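# Three arms pour a ball from a gutter into a box

## Task

Get the ball out of the gutter it sits in and into the box next to that same arm. The box is roofed and open on one side only. The box must stay essentially where it is: any more than slight sliding, raising, rotating or tilting counts as failure. Pouring the ball in is allowed. The task fails if the ball ends up noticeably lower than the table surfaces at a moment when no robot is holding it. The gutter only holds the ball while its open end is raised above the other end; stand the handle vertical and the ball rolls out.

## Robot and tools

Setup: three identical i2rt Big YAM arms (arm1, arm2, arm3). Each has six revolute joints, a two-finger gripper and a wrist camera. Feet (base_link) in the scene frame, metres: arm1 at (-1.786, +0.068, +0.900) facing roughly +x; arm2 at (-0.004, +0.011, +0.863) turned about 90 degrees, facing roughly +y; arm3 at (+1.783, -0.043, +0.905) turned about 180 degrees, facing roughly -x. Each foot's own +x is the direction joint1 = 0 unfolds toward. Reach is about 1.0 m from the joint1 axis. Fixed room cameras are cam_end_1, cam_end_2, cam_gap_1, cam_gap_2, cam_side and cam_top; each arm also has armN_cam_wrist.

Frames: one scene frame, origin on the floor, +z up. The printed "hand" pose is the point between the finger pads, roughly 1 cm short of the tips, as [x, y, z, qw, qx, qy, qz]. Fingers point along the hand's +z and spread along its y. "hand_target" is where the hand would be at the joint goals currently held. Reported hand positions get less accurate at long reach, and a hand often settles a centimetre or more away from what was asked.

Joints (radians, absolute, with the tolerance for done): joint1_rad -2.879..2.879 (+-0.045), spins the arm about its foot, positive counter-clockwise seen from above. joint2_rad 0..3.141 (+-0.14), shoulder; 0 has the upper arm lying back, increasing lifts it up then forward. joint3_rad 0..3.019 (+-0.09), elbow; 0 is folded, increasing opens. joint4_rad -1.692..1.57 (+-0.055), hand pitch, positive tilts fingers up. joint5_rad -1.57..1.57 (+-0.03), sideways hand swing, positive toward the arm's right. joint6_rad -2.094..2.094 (+-0.035), hand roll, positive clockwise viewed from behind. gripper_m 0..0.093 m (+-0.003), fingertip gap, about 50-64 N per pad.

Tool move: optional keys arm1, arm2, arm3 and cameras. Each arm key is a separate object for that arm only; an arm not included gets nothing new but may keep driving toward its old goal. Inside an arm object: "joints" is a dict of absolute joint goals by name (any of joint1_rad..joint6_rad, gripper_m); "target" is a list of seven numbers [x, y, z, qw, qx, qy, qz], an absolute hand pose in the scene frame in metres, reached by a straight-line path starting from the current hand_target; "speed" is the top path speed in m/s, 0.002 to 0.5, default 0.25, rotation capped at twice that in rad/s, and is rejected without a target. When target is used, joints may carry only gripper_m. All motions of one call start together; every hand path in a call finishes together, paced by the slowest, lasting 0.5 to 10 s (paths longer are cut at 10 s); no call exceeds 15 s. Paths ignore obstacles and other arms, hands trail and drift from them and can overshoot speed near full stretch. Each control step limits the commanded pose to within 100 mm and 20 degrees of the measured hand. A move with no arm keys just reports state and images. Unknown keys make a call invalid; out-of-range numbers get it refused, and a refusal skips the remaining move, wait and finished_scene calls of that reply.

wait: seconds 0 to 10, plus optional cameras; nothing new is commanded. zoom_image: camera name and region [x0, y0, x1, y1] in pixels of that camera's latest image, at most 504 by 504. read_manual: returns licence texts only. finished_scene: scene number; ends the scene irreversibly, after which nothing else should be called in that reply for scene 1.

Results: per-arm joint_positions, Joint velocities ("within noise" when still), joint torques (offset, noisy; entries 3 and 4 wrap at +-28 N m), hand and hand_target. A "move" line gives each moved arm as done or its worst status. Statuses: off_target (stopped short, may still push), time_out (joints keep a nearby goal and keep pushing; resend the reported positions to relax), not_followed, "joint command not followed" or "pose unreachable" (a safety check withheld the goal; gripper parts still run). on_its_own lists uncommanded activity, where "held at" is the goal, not the reading. Arms listed "as last shown" were not commanded and repeat earlier values. The pictures line gives image order; images can lag the state slightly.

Gripper: gripping a hard object reads up to about 5 mm narrower than it (sometimes up to 2 mm wider); closed on nothing reads 0-3 mm. Commanding about 5 mm below the contact width gives full force. Open well beyond the reading to release.

Avoid: hard contact between robots (including a gripper closing on another arm's fingers), which can end the scene; self or arm collisions, which the check may miss; pushing the box; knocking anything out of the work area; dropping the ball low or letting parts fall; slams and hard shoves into fixed objects. Sustained pushing, stretched poses or loads heat motors: MOTOR HOT appears near 85 C, and at 100 C the arm goes limp for 30-60 s (OVER-TEMPERATURE FAULT, keys read limit_stop_at_motor_heat; resend goals afterwards). The scene keeps running while you think, holding the last command. Loose objects may occasionally be nudged by outside pushes. Camera calibrations are approximate, off by a few millimetres and a degree or two.

Each tool is called after "Emit:" by a JSON object that holds its "fn" and its "kwargs", one argument or row to a line.

## Session

Emit:
{"fn": "move", "kwargs": {

}}

Scene clock: 0.00 s.
Joint torques (N m): no reading
Heat: arm1: hottest joint4_rad 32 °C; arm2: hottest joint2_rad 32 °C; arm3: hottest joint4_rad 33 °C.
Joint velocities: within noise
arm1.joint_positions: joint1_rad=+0.522 joint2_rad=+0.424 joint3_rad=+1.454 joint4_rad=-1.207 joint5_rad=-0.124 joint6_rad=-0.701 gripper_m=+0.09396
arm1.joint_status: not commanded
arm1.hand: x=-1.6765 y=+0.1590 z=+1.5332 quat_wxyz=(-0.644, +0.463, -0.608, +0.027) (m; scene frame)
arm1.hand_target: x=-1.6817 y=+0.1564 z=+1.5411 quat_wxyz=(-0.652, +0.460, -0.602, +0.028) (m; scene frame)
arm1.hand_status: not commanded
arm2.joint_positions: joint1_rad=+0.831 joint2_rad=+0.632 joint3_rad=+1.438 joint4_rad=-1.316 joint5_rad=+0.134 joint6_rad=+0.790 gripper_m=+0.09396
arm2.joint_status: not commanded
arm2.hand: x=-0.1747 y=+0.1823 z=+1.4253 quat_wxyz=(-0.042, +0.610, -0.611, -0.503) (m; scene frame)
arm2.hand_target: x=-0.1725 y=+0.1803 z=+1.4385 quat_wxyz=(-0.041, +0.604, -0.606, -0.516) (m; scene frame)
arm2.hand_status: not commanded
arm3.joint_positions: joint1_rad=+0.157 joint2_rad=+0.337 joint3_rad=+1.577 joint4_rad=-1.304 joint5_rad=-0.211 joint6_rad=+0.249 gripper_m=+0.09396
arm3.joint_status: not commanded
arm3.hand: x=+1.7382 y=-0.0921 z=+1.5705 quat_wxyz=(-0.220, -0.727, -0.052, +0.649) (m; scene frame)
arm3.hand_target: x=+1.7422 y=-0.0914 z=+1.5767 quat_wxyz=(-0.221, -0.721, -0.053, +0.655) (m; scene frame)
arm3.hand_status: not commanded
pictures: arm1_cam_wrist, arm2_cam_wrist, arm3_cam_wrist, cam_end_1, cam_end_2, cam_gap_1, cam_gap_2, cam_side, cam_top

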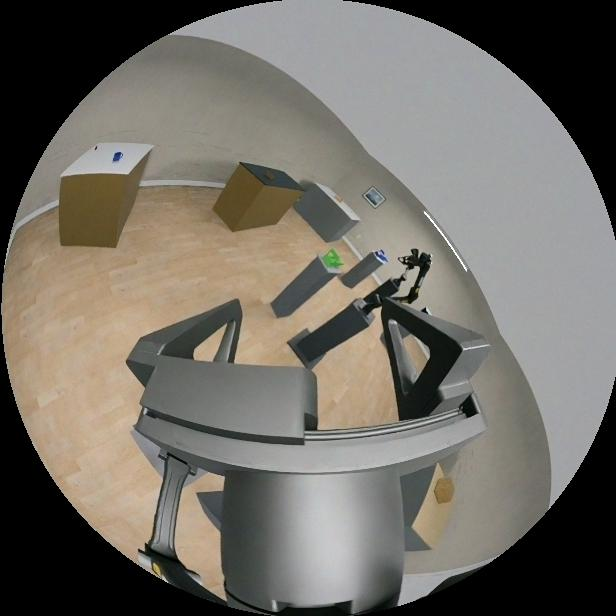

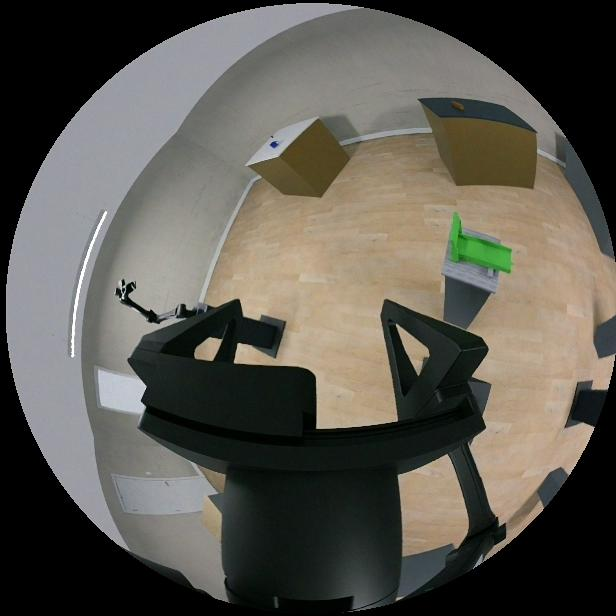

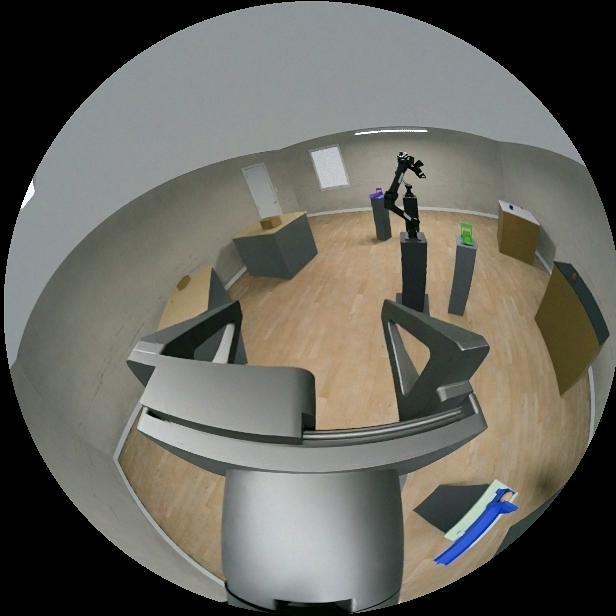

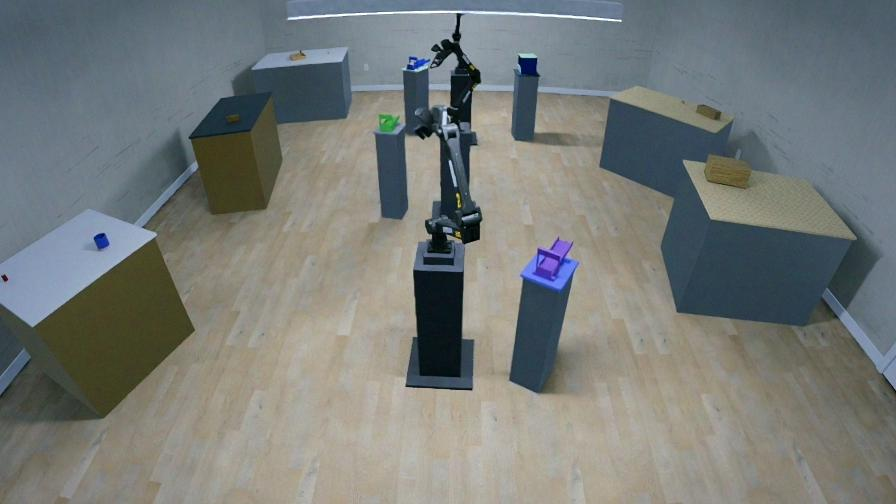

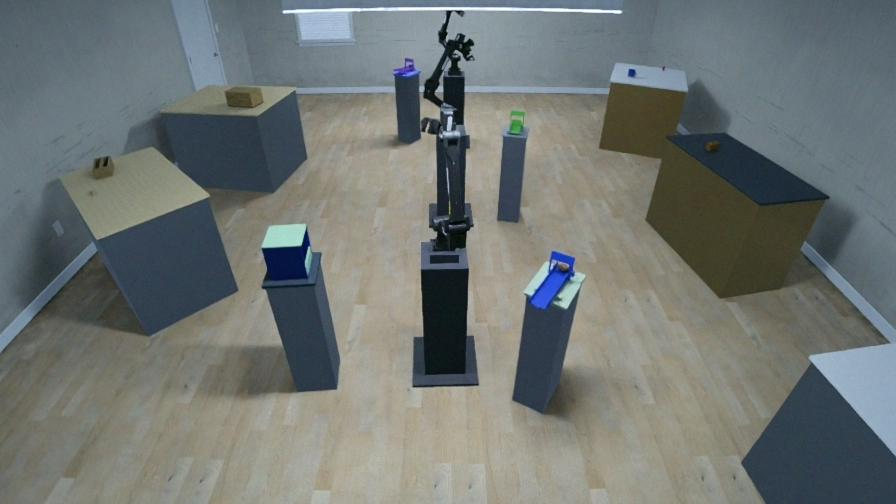

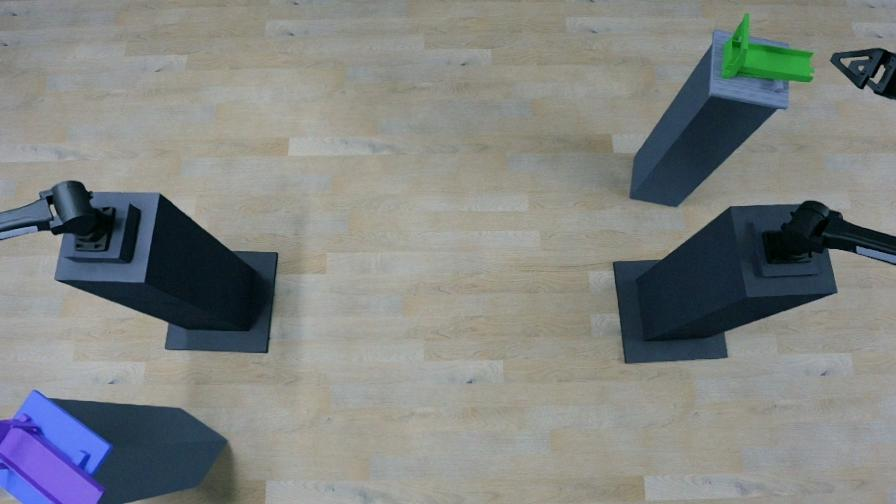

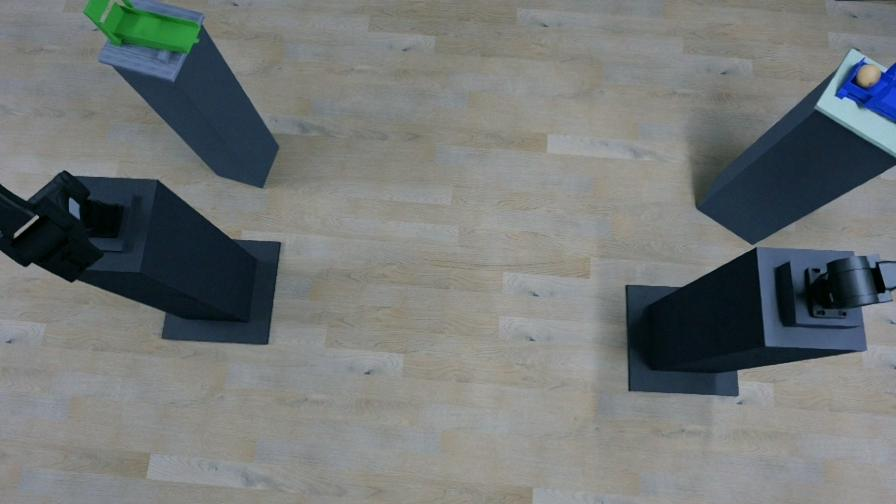

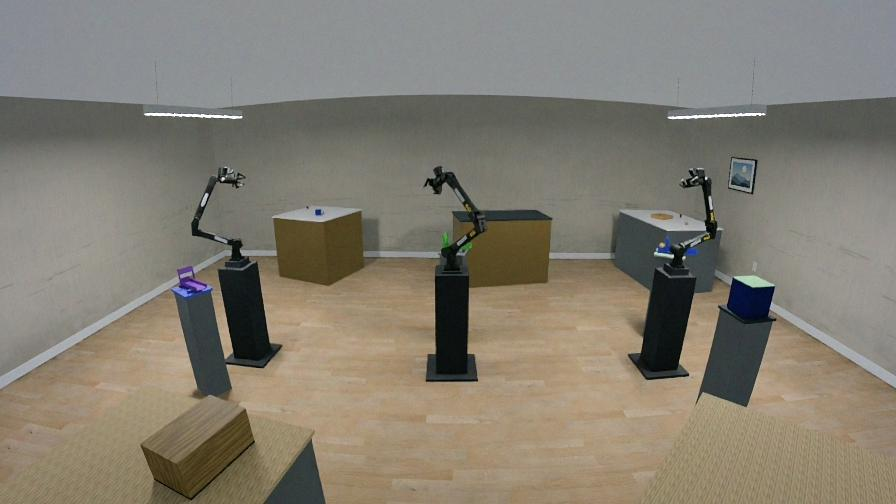

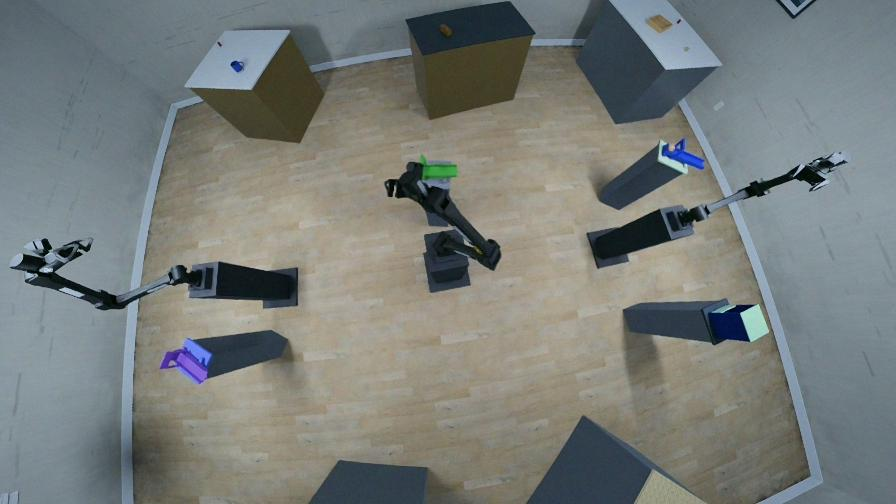

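Emit:
{"fn": "zoom_image", "kwargs": {
  "camera": "cam_gap_2",
  "region": [696, 0, 896, 200]
}}

Emit:
{"fn": "zoom_image", "kwargs": {
  "camera": "cam_end_2",
  "region": [480, 220, 640, 340]
}}

Emit:
{"fn": "zoom_image", "kwargs": {
  "camera": "cam_end_2",
  "region": [220, 200, 380, 320]
}}

Emit:
{"fn": "zoom_image", "kwargs": {
  "camera": "arm3_cam_wrist",
  "region": [400, 460, 560, 600]
}}

Emit:
{"fn": "zoom_image", "kwargs": {
  "camera": "cam_top",
  "region": [600, 100, 800, 360]
}}

Emit:
{"fn": "zoom_image", "kwargs": {
  "camera": "cam_side",
  "region": [620, 220, 800, 340]
}}

Scaled by 2.520 from the camera's 896x504 image, which has a finer 1280x720 frame.

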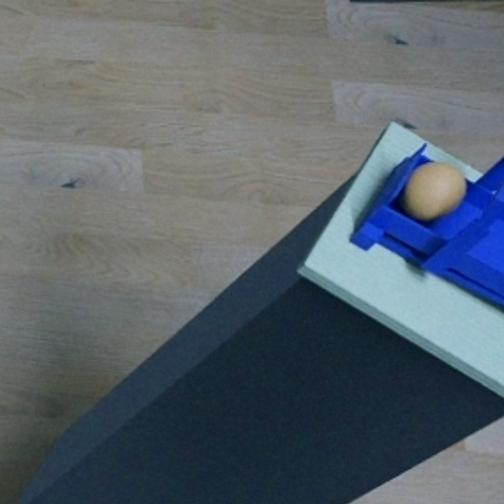

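Scaled by 3.150 from the camera's 896x504 image, which has a finer 1280x720 frame.

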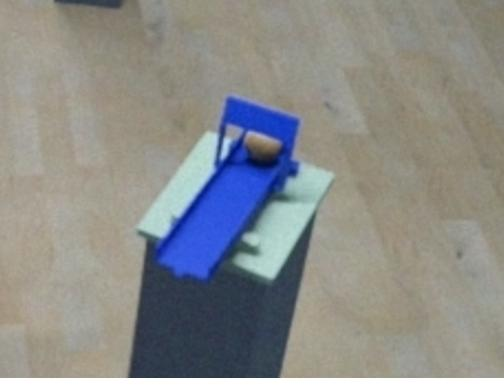

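Scaled by 3.150 from the camera's 896x504 image, which has a finer 1280x720 frame.

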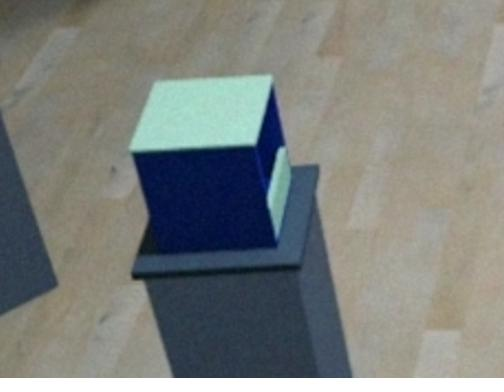

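Scaled by 3.150 from the camera's 616x616 image, which has a finer 880x880 frame.

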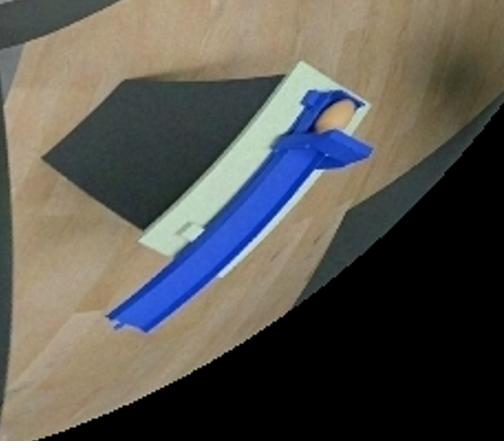

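Scaled by 1.938 from the camera's 896x504 image, which has a finer 1280x720 frame.

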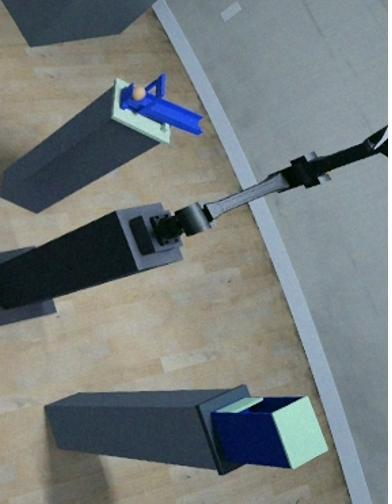

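Scaled by 2.800 from the camera's 896x504 image, which has a finer 1280x720 frame.

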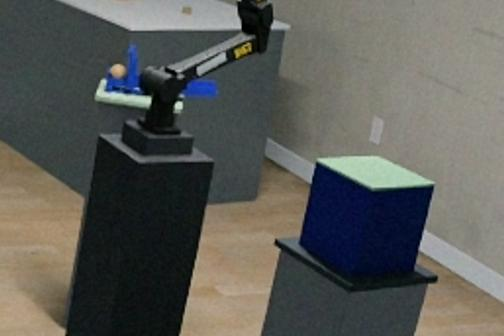

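Emit:
{"fn": "move", "kwargs": {
  "arm3": {"joints": {"joint1_rad": -2.0, "joint2_rad": 1.75, "joint3_rad": 1.93, "joint4_rad": -1.6, "joint5_rad": 0, "joint6_rad": 0, "gripper_m": 0.09}},
  "cameras": ["arm3_cam_wrist"]
}}

Scene clock: 64.43 s.
Joint torques (N m): arm1=[0.32 6.18 7.68 1.58 -0.02 0.09] | arm2=[-1.61 0.15 11.06 1.39 0.15 -0.11] | arm3=[3.02 -16.03 11.75 -0.16 -0.1 -0.04]
Heat: arm1: hottest joint4_rad 32 °C; arm2: hottest joint3_rad 32 °C; arm3: hottest joint4_rad 33 °C.
move: arm3 done
Joint velocities: within noise
arm1, arm2: as last shown
arm3.joint_positions: joint1_rad=-2.009 joint2_rad=+1.766 joint3_rad=+1.909 joint4_rad=-1.593 joint5_rad=+0.003 joint6_rad=+0.007 gripper_m=+0.09013
arm3.joint_status: all done
arm3.hand: x=+2.0108 y=+0.4784 z=+1.2047 quat_wxyz=(+0.052, -0.545, +0.836, +0.036) (m; scene frame)
arm3.hand_target: x=+2.0051 y=+0.4800 z=+1.2218 quat_wxyz=(+0.063, -0.552, +0.830, +0.045) (m; scene frame)
arm3.hand_status: not commanded
pictures: arm3_cam_wrist
camera_calibration:
arm3_cam_wrist: T_world_to_cam=[[0.915104, -0.403025, 0.0124403, -1.66365], [-0.362617, -0.809079, 0.462493, 0.563426], [-0.176331, -0.42774, -0.886536, 1.75251], [0, 0, 0, 1]] pos_world=[2.03575, 0.534981, 1.31378]

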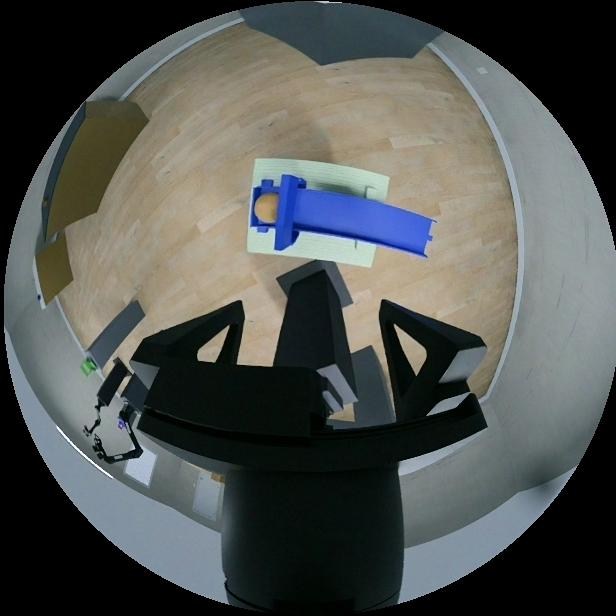

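Emit:
{"fn": "zoom_image", "kwargs": {
  "camera": "arm3_cam_wrist",
  "region": [230, 140, 450, 280]
}}

Scaled by 2.291 from the camera's 616x616 image, which has a finer 880x880 frame.

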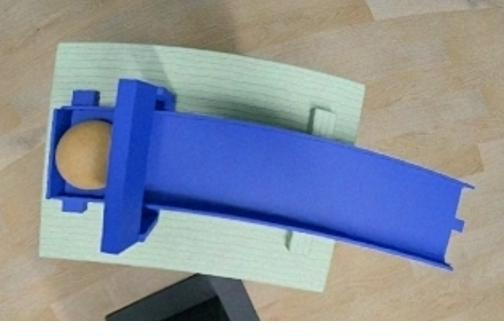

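Emit:
{"fn": "move", "kwargs": {
  "arm3": {"joints": {"joint1_rad": -2.1, "joint2_rad": 1.007, "joint3_rad": 0.78, "joint4_rad": -0.639, "joint5_rad": 0, "joint6_rad": 0}},
  "cameras": ["arm3_cam_wrist"]
}}

Emit:
{"fn": "zoom_image", "kwargs": {
  "camera": "arm3_cam_wrist",
  "region": [180, 140, 440, 310]
}}

Scene clock: 84.70 s.
Joint torques (N m): arm1=[0.32 6.18 7.68 1.59 -0.01 0.09] | arm2=[-1.61 0.15 11.07 1.39 0.15 -0.11] | arm3=[2.73 -4.72 10.37 1.99 -0.05 -0.09]
Heat: arm1: hottest joint4_rad 31 °C; arm2: hottest joint3_rad 33 °C; arm3: hottest joint4_rad 33 °C.
move: arm3 done
Joint velocities: within noise
arm1, arm2: as last shown
arm3.joint_positions: joint1_rad=-2.110 joint2_rad=+1.007 joint3_rad=+0.780 joint4_rad=-0.653 joint5_rad=+0.001 joint6_rad=+0.007 gripper_m=+0.09013
arm3.joint_status: all done
arm3.hand: x=+1.9825 y=+0.3112 z=+1.1163 quat_wxyz=(+0.292, -0.473, +0.813, +0.175) (m; scene frame)
arm3.hand_target: x=+1.9801 y=+0.3158 z=+1.1187 quat_wxyz=(+0.297, -0.478, +0.807, +0.179) (m; scene frame)
arm3.hand_status: not commanded
pictures: arm3_cam_wrist
camera_calibration:
arm3_cam_wrist: T_world_to_cam=[[0.866319, -0.499472, 0.00442611, -1.56831], [-0.497202, -0.863161, -0.0879941, 1.35692], [0.0477711, 0.0740303, -0.996111, 1.11944], [0, 0, 0, 1]] pos_world=[1.97984, 0.305041, 1.24143]

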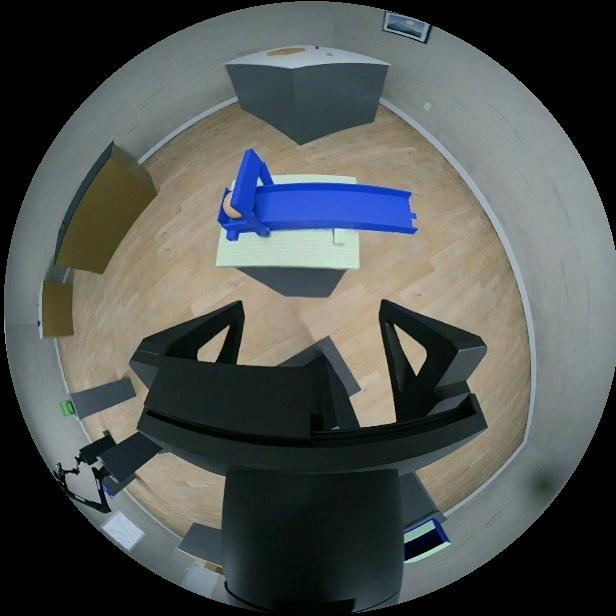

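Scaled by 1.938 from the camera's 616x616 image, which has a finer 880x880 frame.

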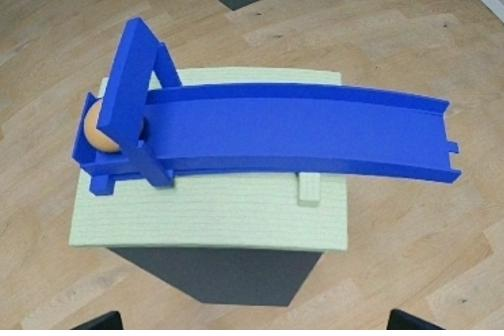

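Emit:
{"fn": "zoom_image", "kwargs": {
  "camera": "arm3_cam_wrist",
  "region": [210, 140, 290, 250]
}}

Scaled by 4.582 from the camera's 616x616 image, which has a finer 880x880 frame.

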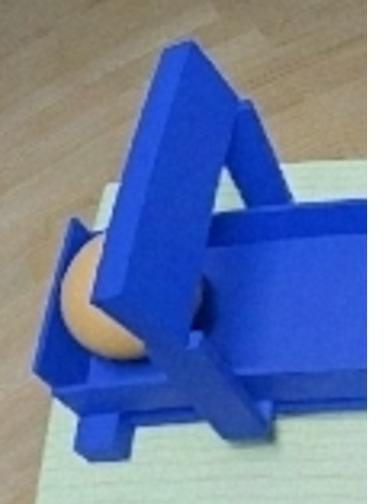

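Emit:
{"fn": "move", "kwargs": {
  "arm3": {"joints": {"joint1_rad": 1.66, "joint2_rad": 1.007, "joint3_rad": 0.78, "joint4_rad": -0.3, "joint5_rad": 0, "joint6_rad": 0}},
  "cameras": ["arm3_cam_wrist"]
}}

Emit:
{"fn": "zoom_image", "kwargs": {
  "camera": "arm3_cam_wrist",
  "region": [240, 160, 380, 290]
}}

Scene clock: 134.67 s.
Joint torques (N m): arm1=[0.38 6.18 7.71 1.58 -0.01 0.09] | arm2=[-1.61 0.09 11.06 1.39 0.15 -0.11] | arm3=[1.73 -5.6 10.65 2.03 0.18 -0.11]
Heat: arm1: hottest joint3_rad 31 °C; arm2: hottest joint3_rad 33 °C; arm3: hottest joint4_rad 33 °C.
move: arm3 done
Joint velocities: within noise
arm1, arm2: as last shown
arm3.joint_positions: joint1_rad=+1.659 joint2_rad=+1.007 joint3_rad=+0.780 joint4_rad=-0.309 joint5_rad=-0.002 joint6_rad=+0.006 gripper_m=+0.09013
arm3.joint_status: all done
arm3.hand: x=+1.8388 y=-0.5033 z=+1.1764 quat_wxyz=(-0.369, -0.579, -0.650, +0.325) (m; scene frame)
arm3.hand_target: x=+1.8391 y=-0.5045 z=+1.1785 quat_wxyz=(-0.370, -0.576, -0.650, +0.330) (m; scene frame)
arm3.hand_status: not commanded
pictures: arm3_cam_wrist
camera_calibration:
arm3_cam_wrist: T_world_to_cam=[[-0.994457, -0.105025, 0.00506486, 1.76846], [-0.0978712, 0.906967, -0.409674, 1.12274], [0.0384321, -0.407899, -0.912218, 0.922448], [0, 0, 0, 1]] pos_world=[1.83309, -0.456291, 1.29247]

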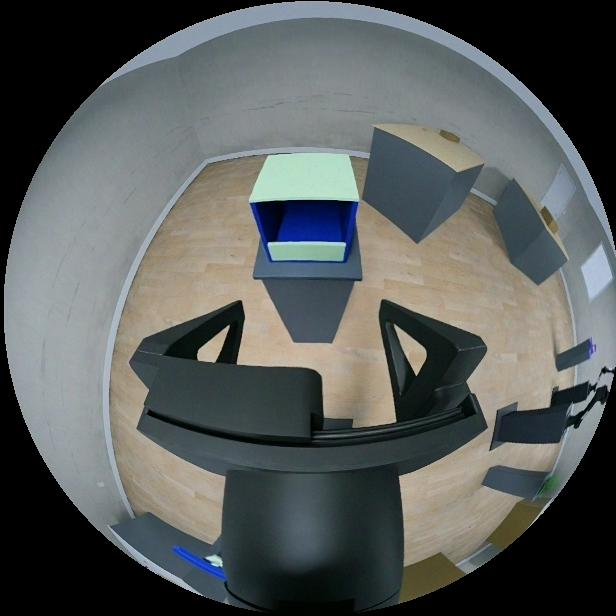

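Scaled by 3.600 from the camera's 616x616 image, which has a finer 880x880 frame.

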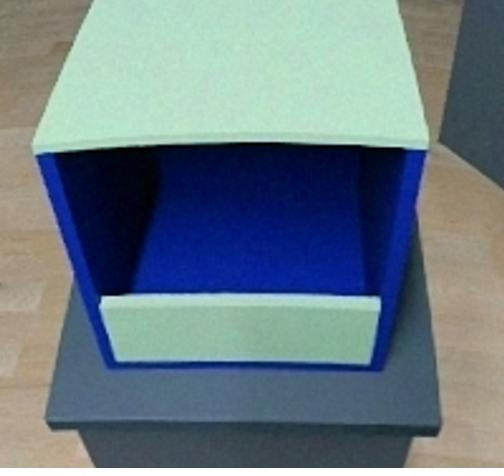

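Emit:
{"fn": "move", "kwargs": {
  "arm3": {"joints": {"joint1_rad": 2.0, "joint2_rad": 0.75, "joint3_rad": 0.4, "joint4_rad": 0.0, "joint5_rad": 0, "joint6_rad": 0}},
  "cameras": ["arm3_cam_wrist"]
}}

Emit:
{"fn": "zoom_image", "kwargs": {
  "camera": "arm3_cam_wrist",
  "region": [190, 170, 330, 310]
}}

Scene clock: 147.37 s.
Joint torques (N m): arm1=[0.38 6.12 7.66 1.58 -0.01 0.09] | arm2=[-1.61 0.15 11.06 1.39 0.15 -0.11] | arm3=[2.84 -1.26 10.48 2.48 0.1 -0.11]
Heat: arm1: hottest joint3_rad 31 °C; arm2: hottest joint3_rad 34 °C; arm3: hottest joint4_rad 33 °C.
move: arm3 done
Joint velocities: within noise
arm1, arm2: as last shown
arm3.joint_positions: joint1_rad=+1.998 joint2_rad=+0.744 joint3_rad=+0.401 joint4_rad=-0.017 joint5_rad=-0.001 joint6_rad=+0.006 gripper_m=+0.09013
arm3.joint_status: all done
arm3.hand: x=+1.9520 y=-0.3860 z=+1.1239 quat_wxyz=(-0.482, -0.437, -0.698, +0.298) (m; scene frame)
arm3.hand_target: x=+1.9536 y=-0.3873 z=+1.1250 quat_wxyz=(-0.485, -0.433, -0.698, +0.301) (m; scene frame)
arm3.hand_status: not commanded
pictures: arm3_cam_wrist
camera_calibration:
arm3_cam_wrist: T_world_to_cam=[[-0.903641, -0.428291, 0.000814038, 1.59626], [-0.354208, 0.746265, -0.563582, 1.61723], [0.240769, -0.509564, -0.82606, 0.386984], [0, 0, 0, 1]] pos_world=[1.92211, -0.32602, 1.22981]

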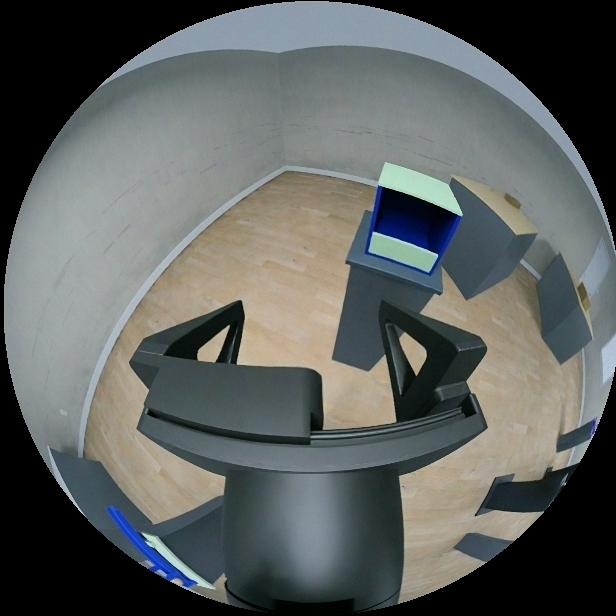

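Scaled by 3.600 from the camera's 616x616 image, which has a finer 880x880 frame.

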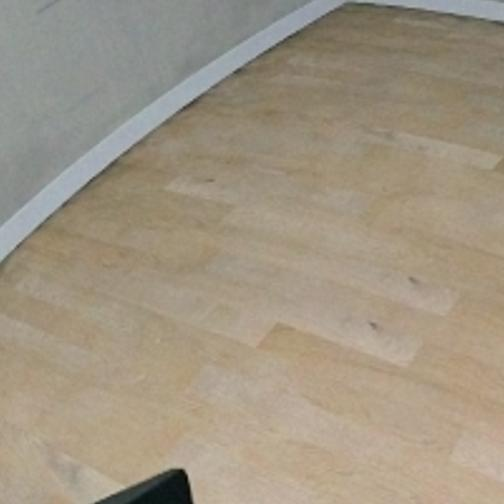

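Emit:
{"fn": "zoom_image", "kwargs": {
  "camera": "arm3_cam_wrist",
  "region": [340, 150, 480, 290]
}}

Scaled by 3.600 from the camera's 616x616 image, which has a finer 880x880 frame.

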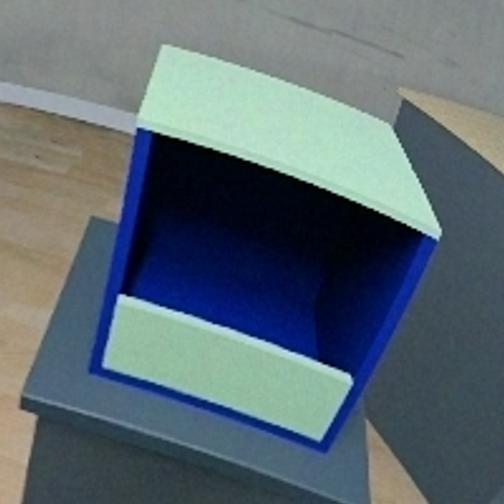

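Emit:
{"fn": "move", "kwargs": {
  "arm3": {"joints": {"joint1_rad": -1.66, "joint2_rad": 1.0, "joint3_rad": 1.0, "joint4_rad": -1.0, "joint5_rad": 0.4, "joint6_rad": 0.35}},
  "cameras": []
}}

Emit:
{"fn": "move", "kwargs": {
  "arm3": {"joints": {"joint1_rad": -1.66, "joint2_rad": 1.70, "joint3_rad": 1.719, "joint4_rad": -1.4, "joint5_rad": 0.75, "joint6_rad": 0.355}},
  "cameras": []
}}

Emit:
{"fn": "move", "kwargs": {
  "arm3": {"target": [1.9336, 0.5514, 1.0775, -0.3034, 0.5041, -0.7817, 0.2068], "speed": 0.2},
  "cameras": ["arm3_cam_wrist"]
}}

Scene clock: 199.67 s.
Joint torques (N m): arm1=[0.38 6.18 7.69 1.59 -0.01 0.09] | arm2=[-1.61 0.15 11.06 1.39 0.15 -0.11] | arm3=[2.08 -5.71 14.34 0.5 0.26 0.14]
Heat: arm1: hottest joint3_rad 31 °C; arm2: hottest joint3_rad 34 °C; arm3: hottest joint3_rad 34 °C.
move: arm3 done
Joint velocities: within noise
arm1, arm2: as last shown
arm3.joint_positions: joint1_rad=-1.658 joint2_rad=+1.008 joint3_rad=+0.956 joint4_rad=-0.993 joint5_rad=+0.401 joint6_rad=+0.341 gripper_m=+0.09013
arm3.joint_status: all done
arm3.hand: x=+1.8732 y=+0.3275 z=+1.1713 quat_wxyz=(+0.306, -0.480, +0.817, +0.091) (m; scene frame)
arm3.hand_target: x=+1.8744 y=+0.3339 z=+1.1957 quat_wxyz=(+0.318, -0.469, +0.817, +0.111) (m; scene frame)
arm3.hand_status: not commanded
pictures: none
No camera images: "cameras" was empty.

Scene clock: 201.23 s.
Joint torques (N m): arm1=[0.44 6.07 7.68 1.58 -0.02 0.09] | arm2=[-1.61 0.09 11.06 1.39 0.15 -0.11] | arm3=[1.67 -13.92 15.08 0.05 0.66 0.16]
Heat: arm1: hottest joint3_rad 31 °C; arm2: hottest joint3_rad 34 °C; arm3: hottest joint3_rad 34 °C.
move: arm3 done
Joint velocities: within noise
arm1, arm2: as last shown
arm3.joint_positions: joint1_rad=-1.658 joint2_rad=+1.703 joint3_rad=+1.659 joint4_rad=-1.393 joint5_rad=+0.748 joint6_rad=+0.345 gripper_m=+0.09013
arm3.joint_status: all done
arm3.hand: x=+1.9331 y=+0.4956 z=+1.1878 quat_wxyz=(+0.329, -0.492, +0.789, -0.165) (m; scene frame)
arm3.hand_target: x=+1.9353 y=+0.5053 z=+1.2146 quat_wxyz=(+0.346, -0.477, +0.795, -0.143) (m; scene frame)
arm3.hand_status: not commanded
pictures: none
No camera images: "cameras" was empty.

Scene clock: 202.67 s.
Joint torques (N m): arm1=[0.38 6.18 7.71 1.59 -0.01 0.09] | arm2=[-1.61 0.09 11.06 1.39 0.15 -0.11] | arm3=[2.55 -16.15 14.2 0.21 0.76 0.14]
Heat: arm1: hottest joint3_rad 31 °C; arm2: hottest joint3_rad 34 °C; arm3: hottest joint3_rad 34 °C.
move: arm3 off_target
Joint velocities: within noise
arm1, arm2: as last shown
arm3.joint_positions: joint1_rad=-1.658 joint2_rad=+1.948 joint3_rad=+1.663 joint4_rad=-1.331 joint5_rad=+0.752 joint6_rad=+0.355 gripper_m=+0.09013
arm3.joint_status: not commanded
arm3.hand: x=+1.9352 y=+0.5308 z=+1.0572 quat_wxyz=(+0.283, -0.516, +0.774, -0.232) (m; scene frame)
arm3.hand_target: x=+1.9333 y=+0.5498 z=+1.0777 quat_wxyz=(+0.303, -0.504, +0.782, -0.207) (m; scene frame)
arm3.hand_status: off_target (0.029 m and 4.0 deg from the pose sent, 0.124 m and 5.8 deg at the start)
pictures: arm3_cam_wrist
camera_calibration:
arm3_cam_wrist: T_world_to_cam=[[0.657824, -0.35724, 0.663059, -1.78577], [-0.643488, -0.724065, 0.2483, 1.37149], [0.391395, -0.590009, -0.706187, 0.427625], [0, 0, 0, 1]] pos_world=[1.88989, 0.607404, 1.14551]

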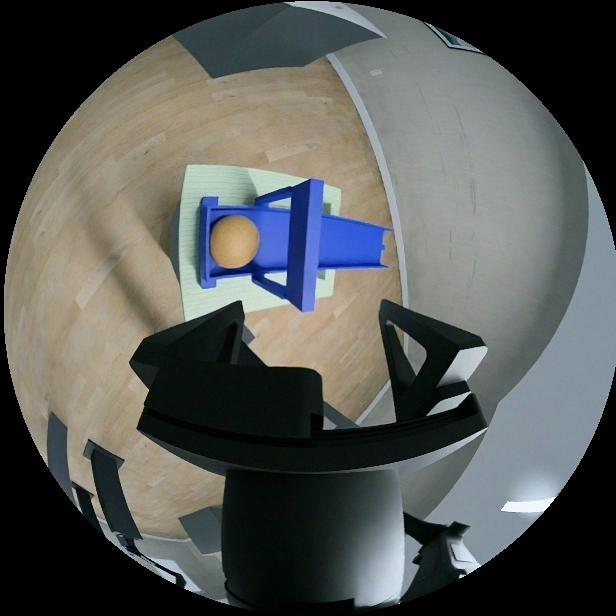

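Emit:
{"fn": "zoom_image", "kwargs": {
  "camera": "arm3_cam_wrist",
  "region": [190, 160, 400, 330]
}}

Scaled by 2.400 from the camera's 616x616 image, which has a finer 880x880 frame.

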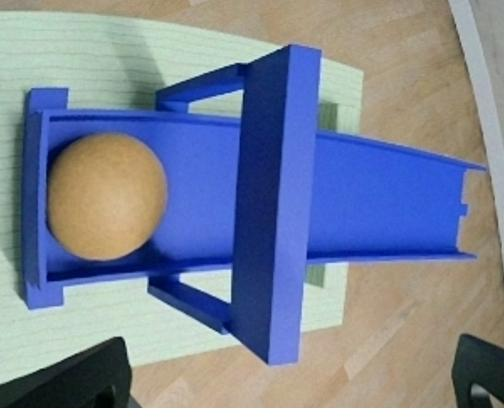

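Emit:
{"fn": "move", "kwargs": {
  "arm3": {"joints": {"joint1_rad": -1.70, "joint2_rad": 0.95, "joint3_rad": 0.7, "joint4_rad": -0.5, "joint5_rad": 0.35, "joint6_rad": 0.0}},
  "cameras": []
}}

Emit:
{"fn": "move", "kwargs": {
  "arm3": {"joints": {"joint1_rad": -1.75, "joint2_rad": 0.904, "joint3_rad": 0.32, "joint4_rad": 0.148, "joint5_rad": 0.35, "joint6_rad": 0.0}},
  "cameras": ["arm3_cam_wrist"]
}}

Emit:
{"fn": "zoom_image", "kwargs": {
  "camera": "arm3_cam_wrist",
  "region": [230, 120, 430, 280]
}}

Scene clock: 232.00 s.
Joint torques (N m): arm1=[0.38 6.12 7.69 1.58 -0.01 0.09] | arm2=[-1.61 0.15 11.06 1.4 0.15 -0.11] | arm3=[1.79 -5.25 10.29 2.04 0.11 -0.08]
Heat: arm1: hottest joint3_rad 31 °C; arm2: hottest joint3_rad 34 °C; arm3: hottest joint3_rad 36 °C.
move: arm3 done
Joint velocities: within noise
arm1.joint_positions: joint1_rad=+0.522 joint2_rad=+0.424 joint3_rad=+1.454 joint4_rad=-1.207 joint5_rad=-0.124 joint6_rad=-0.701 gripper_m=+0.09396
arm1.joint_status: not commanded
arm1.hand: x=-1.6765 y=+0.1590 z=+1.5332 quat_wxyz=(-0.644, +0.463, -0.608, +0.027) (m; scene frame)
arm1.hand_target: x=-1.6817 y=+0.1564 z=+1.5411 quat_wxyz=(-0.652, +0.460, -0.602, +0.028) (m; scene frame)
arm1.hand_status: not commanded
arm2.joint_positions: joint1_rad=+0.831 joint2_rad=+0.632 joint3_rad=+1.438 joint4_rad=-1.316 joint5_rad=+0.134 joint6_rad=+0.790 gripper_m=+0.09396
arm2.joint_status: not commanded
arm2.hand: x=-0.1747 y=+0.1823 z=+1.4253 quat_wxyz=(-0.042, +0.610, -0.611, -0.503) (m; scene frame)
arm2.hand_target: x=-0.1725 y=+0.1803 z=+1.4385 quat_wxyz=(-0.041, +0.604, -0.606, -0.516) (m; scene frame)
arm2.hand_status: not commanded
arm3.joint_positions: joint1_rad=-1.698 joint2_rad=+0.965 joint3_rad=+0.702 joint4_rad=-0.515 joint5_rad=+0.352 joint6_rad=+0.010 gripper_m=+0.09013
arm3.joint_status: all done
arm3.hand: x=+1.8826 y=+0.3482 z=+1.1217 quat_wxyz=(+0.390, -0.555, +0.721, +0.141) (m; scene frame)
arm3.hand_target: x=+1.8829 y=+0.3488 z=+1.1289 quat_wxyz=(+0.399, -0.554, +0.716, +0.149) (m; scene frame)
arm3.hand_status: not commanded
pictures: none
No camera images: "cameras" was empty.

Scene clock: 233.30 s.
Joint torques (N m): arm1=[0.38 6.12 7.68 1.58 -0.02 0.09] | arm2=[-1.67 0.15 11.06 1.39 0.15 -0.11] | arm3=[0.91 -2.73 9.4 2.35 0.11 -0.06]
Heat: arm1: hottest joint3_rad 31 °C; arm2: hottest joint3_rad 34 °C; arm3: hottest joint3_rad 36 °C.
move: arm3 done
Joint velocities: within noise
arm1, arm2: as last shown
arm3.joint_positions: joint1_rad=-1.745 joint2_rad=+0.902 joint3_rad=+0.323 joint4_rad=+0.131 joint5_rad=+0.351 joint6_rad=+0.010 gripper_m=+0.09013
arm3.joint_status: all done
arm3.hand: x=+1.8967 y=+0.3180 z=+1.0649 quat_wxyz=(+0.492, -0.470, +0.693, +0.237) (m; scene frame)
arm3.hand_target: x=+1.8985 y=+0.3183 z=+1.0661 quat_wxyz=(+0.497, -0.469, +0.690, +0.237) (m; scene frame)
arm3.hand_status: not commanded
pictures: arm3_cam_wrist
camera_calibration:
arm3_cam_wrist: T_world_to_cam=[[0.877902, -0.457145, 0.142503, -1.6728], [-0.328533, -0.791543, -0.515292, 1.42795], [0.34836, 0.405559, -0.845084, 0.235527], [0, 0, 0, 1]] pos_world=[1.85563, 0.270051, 1.17323]

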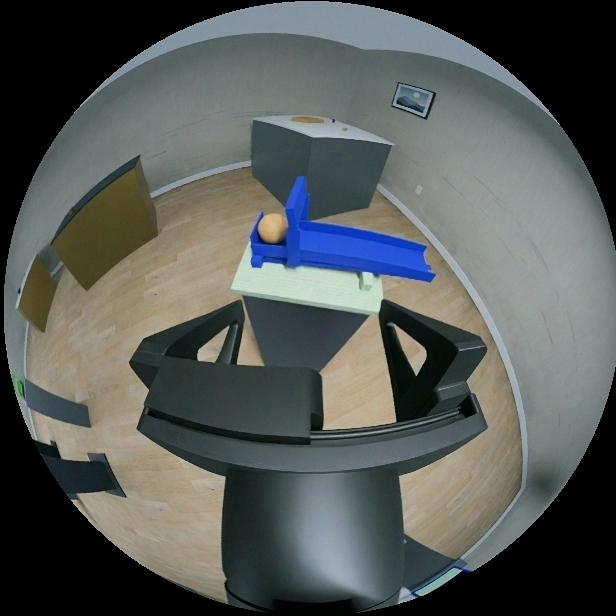

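Scaled by 2.520 from the camera's 616x616 image, which has a finer 880x880 frame.

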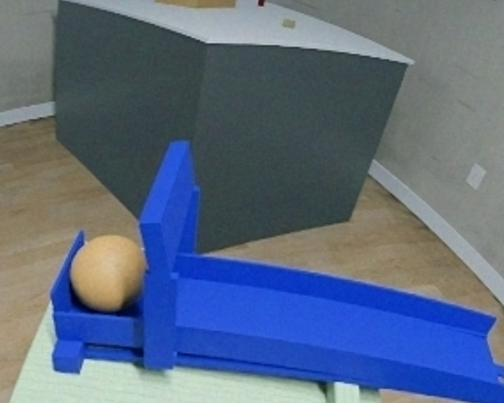

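Emit:
{"fn": "zoom_image", "kwargs": {
  "camera": "arm3_cam_wrist",
  "region": [240, 165, 330, 275]
}}

Scaled by 4.582 from the camera's 616x616 image, which has a finer 880x880 frame.

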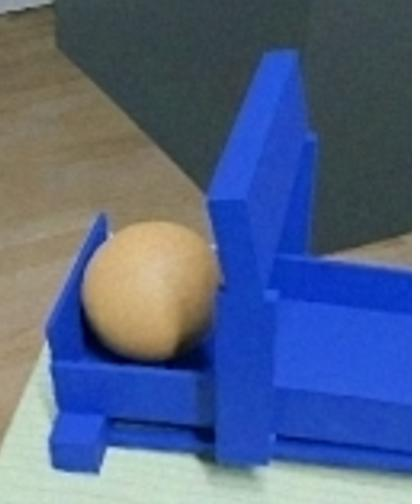

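Emit:
{"fn": "move", "kwargs": {
  "arm3": {"joints": {"joint1_rad": -1.75, "joint2_rad": 1.4, "joint3_rad": 1.35, "joint4_rad": -1.1, "joint5_rad": 0.33, "joint6_rad": 0.26, "gripper_m": 0.065}},
  "cameras": []
}}

Emit:
{"fn": "move", "kwargs": {
  "arm3": {"target": [1.967, 0.563, 1.113, -0.1761, 0.4952, -0.8493, 0.0497], "speed": 0.2},
  "cameras": ["arm3_cam_wrist"]
}}

Emit:
{"fn": "zoom_image", "kwargs": {
  "camera": "arm3_cam_wrist",
  "region": [200, 160, 420, 330]
}}

Scene clock: 273.87 s.
Joint torques (N m): arm1=[0.26 6.18 7.71 1.59 -0.02 0.09] | arm2=[-1.61 0.15 11.06 1.4 0.15 -0.11] | arm3=[1.08 -11.52 14.97 0.57 0.21 0.18]
Heat: arm1: hottest joint3_rad 31 °C; arm2: hottest joint3_rad 34 °C; arm3: hottest joint3_rad 34 °C.
move: arm3 done
Joint velocities: within noise
arm1, arm2: as last shown
arm3.joint_positions: joint1_rad=-1.745 joint2_rad=+1.400 joint3_rad=+1.297 joint4_rad=-1.092 joint5_rad=+0.331 joint6_rad=+0.250 gripper_m=+0.06514
arm3.joint_status: all done
arm3.hand: x=+1.9106 y=+0.4344 z=+1.1615 quat_wxyz=(+0.244, -0.512, +0.823, +0.032) (m; scene frame)
arm3.hand_target: x=+1.9145 y=+0.4451 z=+1.1859 quat_wxyz=(+0.257, -0.500, +0.825, +0.050) (m; scene frame)
arm3.hand_status: not commanded
pictures: none
No camera images: "cameras" was empty.

Scene clock: 275.37 s.
Joint torques (N m): arm1=[0.38 6.07 7.68 1.59 -0.02 0.08] | arm2=[-1.61 0.09 11.06 1.39 0.15 -0.11] | arm3=[1.03 -15.33 15.34 -0.25 0.4 0.18]
Heat: arm1: hottest joint3_rad 31 °C; arm2: hottest joint3_rad 34 °C; arm3: hottest joint3_rad 34 °C.
move: arm3 off_target
Joint velocities: within noise
arm1, arm2: as last shown
arm3.joint_positions: joint1_rad=-1.797 joint2_rad=+1.896 joint3_rad=+1.774 joint4_rad=-1.331 joint5_rad=+0.331 joint6_rad=+0.273 gripper_m=+0.06514
arm3.joint_status: not commanded
arm3.hand: x=+1.9588 y=+0.5479 z=+1.0926 quat_wxyz=(+0.161, -0.507, +0.844, -0.066) (m; scene frame)
arm3.hand_target: x=+1.9668 y=+0.5616 z=+1.1131 quat_wxyz=(+0.176, -0.495, +0.849, -0.049) (m; scene frame)
arm3.hand_status: off_target (0.027 m and 2.9 deg from the pose sent, 0.149 m and 12.6 deg at the start)
pictures: arm3_cam_wrist
camera_calibration:
arm3_cam_wrist: T_world_to_cam=[[0.830406, -0.476327, 0.289031, -1.68279], [-0.555567, -0.747087, 0.364974, 1.10309], [0.0420848, -0.463653, -0.885017, 1.26382], [0, 0, 0, 1]] pos_world=[1.95706, 0.608522, 1.20228]

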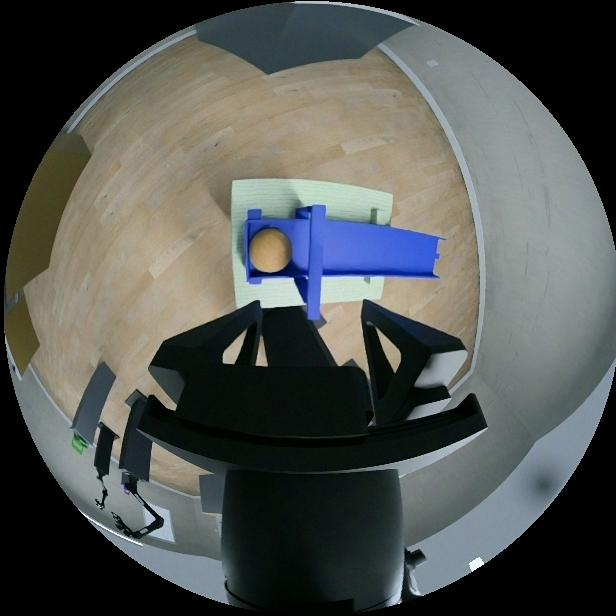

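Scaled by 2.291 from the camera's 616x616 image, which has a finer 880x880 frame.

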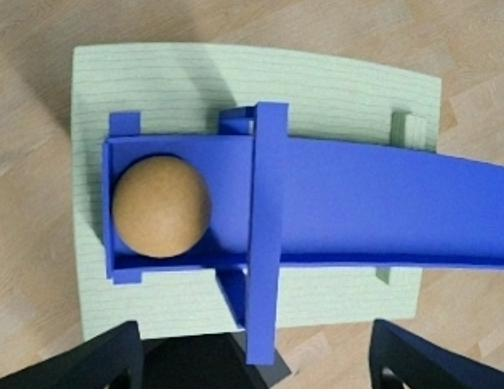

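Emit:
{"fn": "move", "kwargs": {
  "arm3": {"target": [1.991, 0.566, 1.058, -0.1761, 0.4952, -0.8493, 0.0497], "speed": 0.15},
  "cameras": ["arm3_cam_wrist"]
}}

Emit:
{"fn": "zoom_image", "kwargs": {
  "camera": "arm3_cam_wrist",
  "region": [200, 180, 420, 350]
}}

Scene clock: 291.43 s.
Joint torques (N m): arm1=[0.38 6.18 7.69 1.61 -0.01 0.09] | arm2=[-1.61 0.09 11.06 1.39 0.15 -0.11] | arm3=[2.08 -15.03 9.17 0.81 0.17 -0.06]
Heat: arm1: hottest joint3_rad 31 °C; arm2: hottest joint3_rad 34 °C; arm3: hottest joint3_rad 36 °C.
move: arm3 off_target
Joint velocities: within noise
arm1, arm2: as last shown
arm3.joint_positions: joint1_rad=-1.839 joint2_rad=+1.930 joint3_rad=+1.765 joint4_rad=-1.215 joint5_rad=+0.329 joint6_rad=+0.255 gripper_m=+0.06514
arm3.joint_status: not commanded
arm3.hand: x=+1.9891 y=+0.5656 z=+1.0720 quat_wxyz=(+0.182, -0.490, +0.851, -0.044) (m; scene frame)
arm3.hand_target: x=+1.9908 y=+0.5657 z=+1.0580 quat_wxyz=(+0.176, -0.495, +0.849, -0.050) (m; scene frame)
arm3.hand_status: off_target (0.014 m and 1.1 deg from the pose sent, 0.051 m and 3.0 deg at the start)
pictures: arm3_cam_wrist
camera_calibration:
arm3_cam_wrist: T_world_to_cam=[[0.813876, -0.515342, 0.268383, -1.61656], [-0.579398, -0.7545, 0.308264, 1.25309], [0.0436335, -0.406389, -0.912658, 1.24671], [0, 0, 0, 1]] pos_world=[1.98732, 0.619028, 1.18539]

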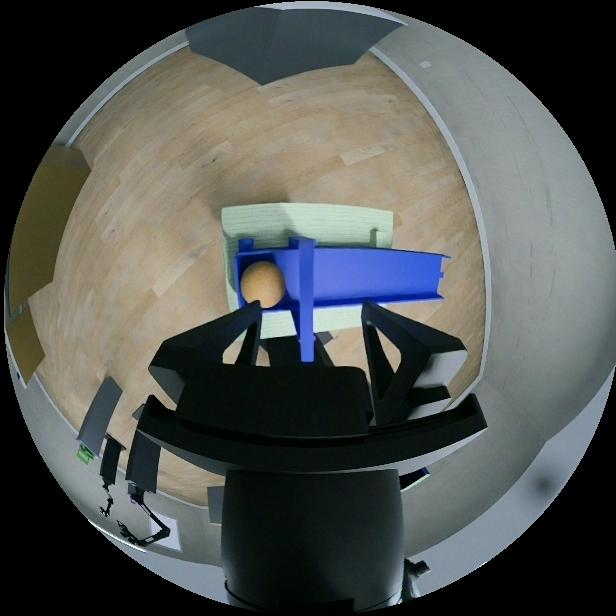

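Scaled by 2.291 from the camera's 616x616 image, which has a finer 880x880 frame.

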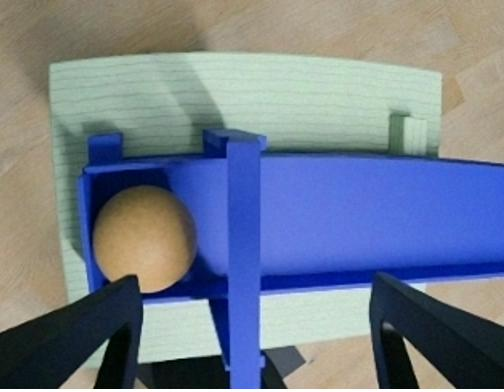

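Emit:
{"fn": "move", "kwargs": {
  "arm3": {"joints": {"gripper_m": 0.045}, "target": [2.005, 0.565, 0.998, -0.1761, 0.4952, -0.8493, 0.0497], "speed": 0.15},
  "cameras": ["arm3_cam_wrist"]
}}

Emit:
{"fn": "zoom_image", "kwargs": {
  "camera": "arm3_cam_wrist",
  "region": [200, 200, 420, 370]
}}

Scene clock: 301.77 s.
Joint torques (N m): arm1=[0.38 6.18 7.71 1.58 -0.02 0.09] | arm2=[-1.61 0.15 11.06 1.39 0.15 -0.11] | arm3=[1.67 -15.97 9.13 0.85 0.2 -0.15]
Heat: arm1: hottest joint3_rad 31 °C; arm2: hottest joint3_rad 34 °C; arm3: hottest joint3_rad 35 °C.
move: arm3 done
Joint velocities: within noise
arm1, arm2: as last shown
arm3.joint_positions: joint1_rad=-1.857 joint2_rad=+1.983 joint3_rad=+1.673 joint4_rad=-1.071 joint5_rad=+0.325 joint6_rad=+0.231 gripper_m=+0.04513
arm3.joint_status: all done
arm3.hand: x=+2.0004 y=+0.5662 z=+1.0072 quat_wxyz=(+0.180, -0.493, +0.850, -0.046) (m; scene frame)
arm3.hand_target: x=+2.0049 y=+0.5649 z=+0.9982 quat_wxyz=(+0.176, -0.495, +0.849, -0.050) (m; scene frame)
arm3.hand_status: done (0.010 m and 0.6 deg from the pose sent, 0.076 m and 1.1 deg at the start)
pictures: arm3_cam_wrist
camera_calibration:
arm3_cam_wrist: T_world_to_cam=[[0.816833, -0.509257, 0.271001, -1.61998], [-0.575194, -0.754824, 0.315266, 1.26484], [0.0440067, -0.413397, -0.909487, 1.18743], [0, 0, 0, 1]] pos_world=[1.99853, 0.620625, 1.1202]

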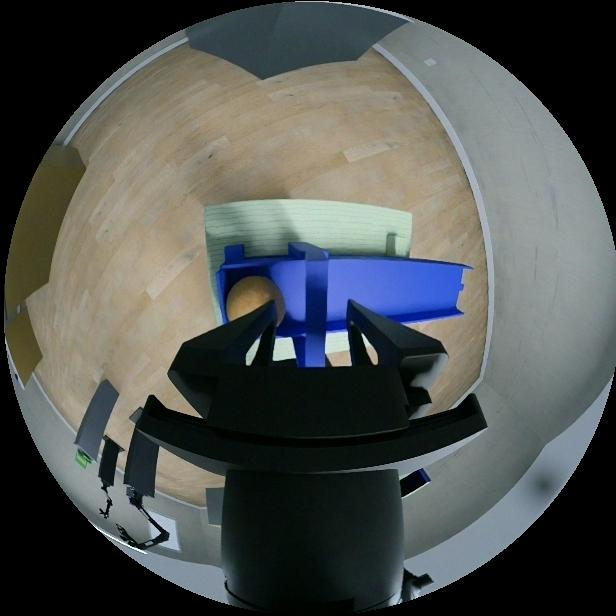

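Scaled by 2.291 from the camera's 616x616 image, which has a finer 880x880 frame.

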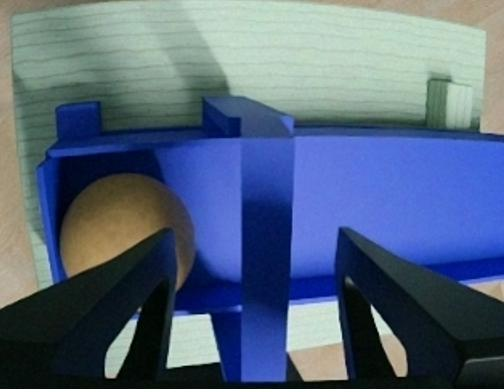

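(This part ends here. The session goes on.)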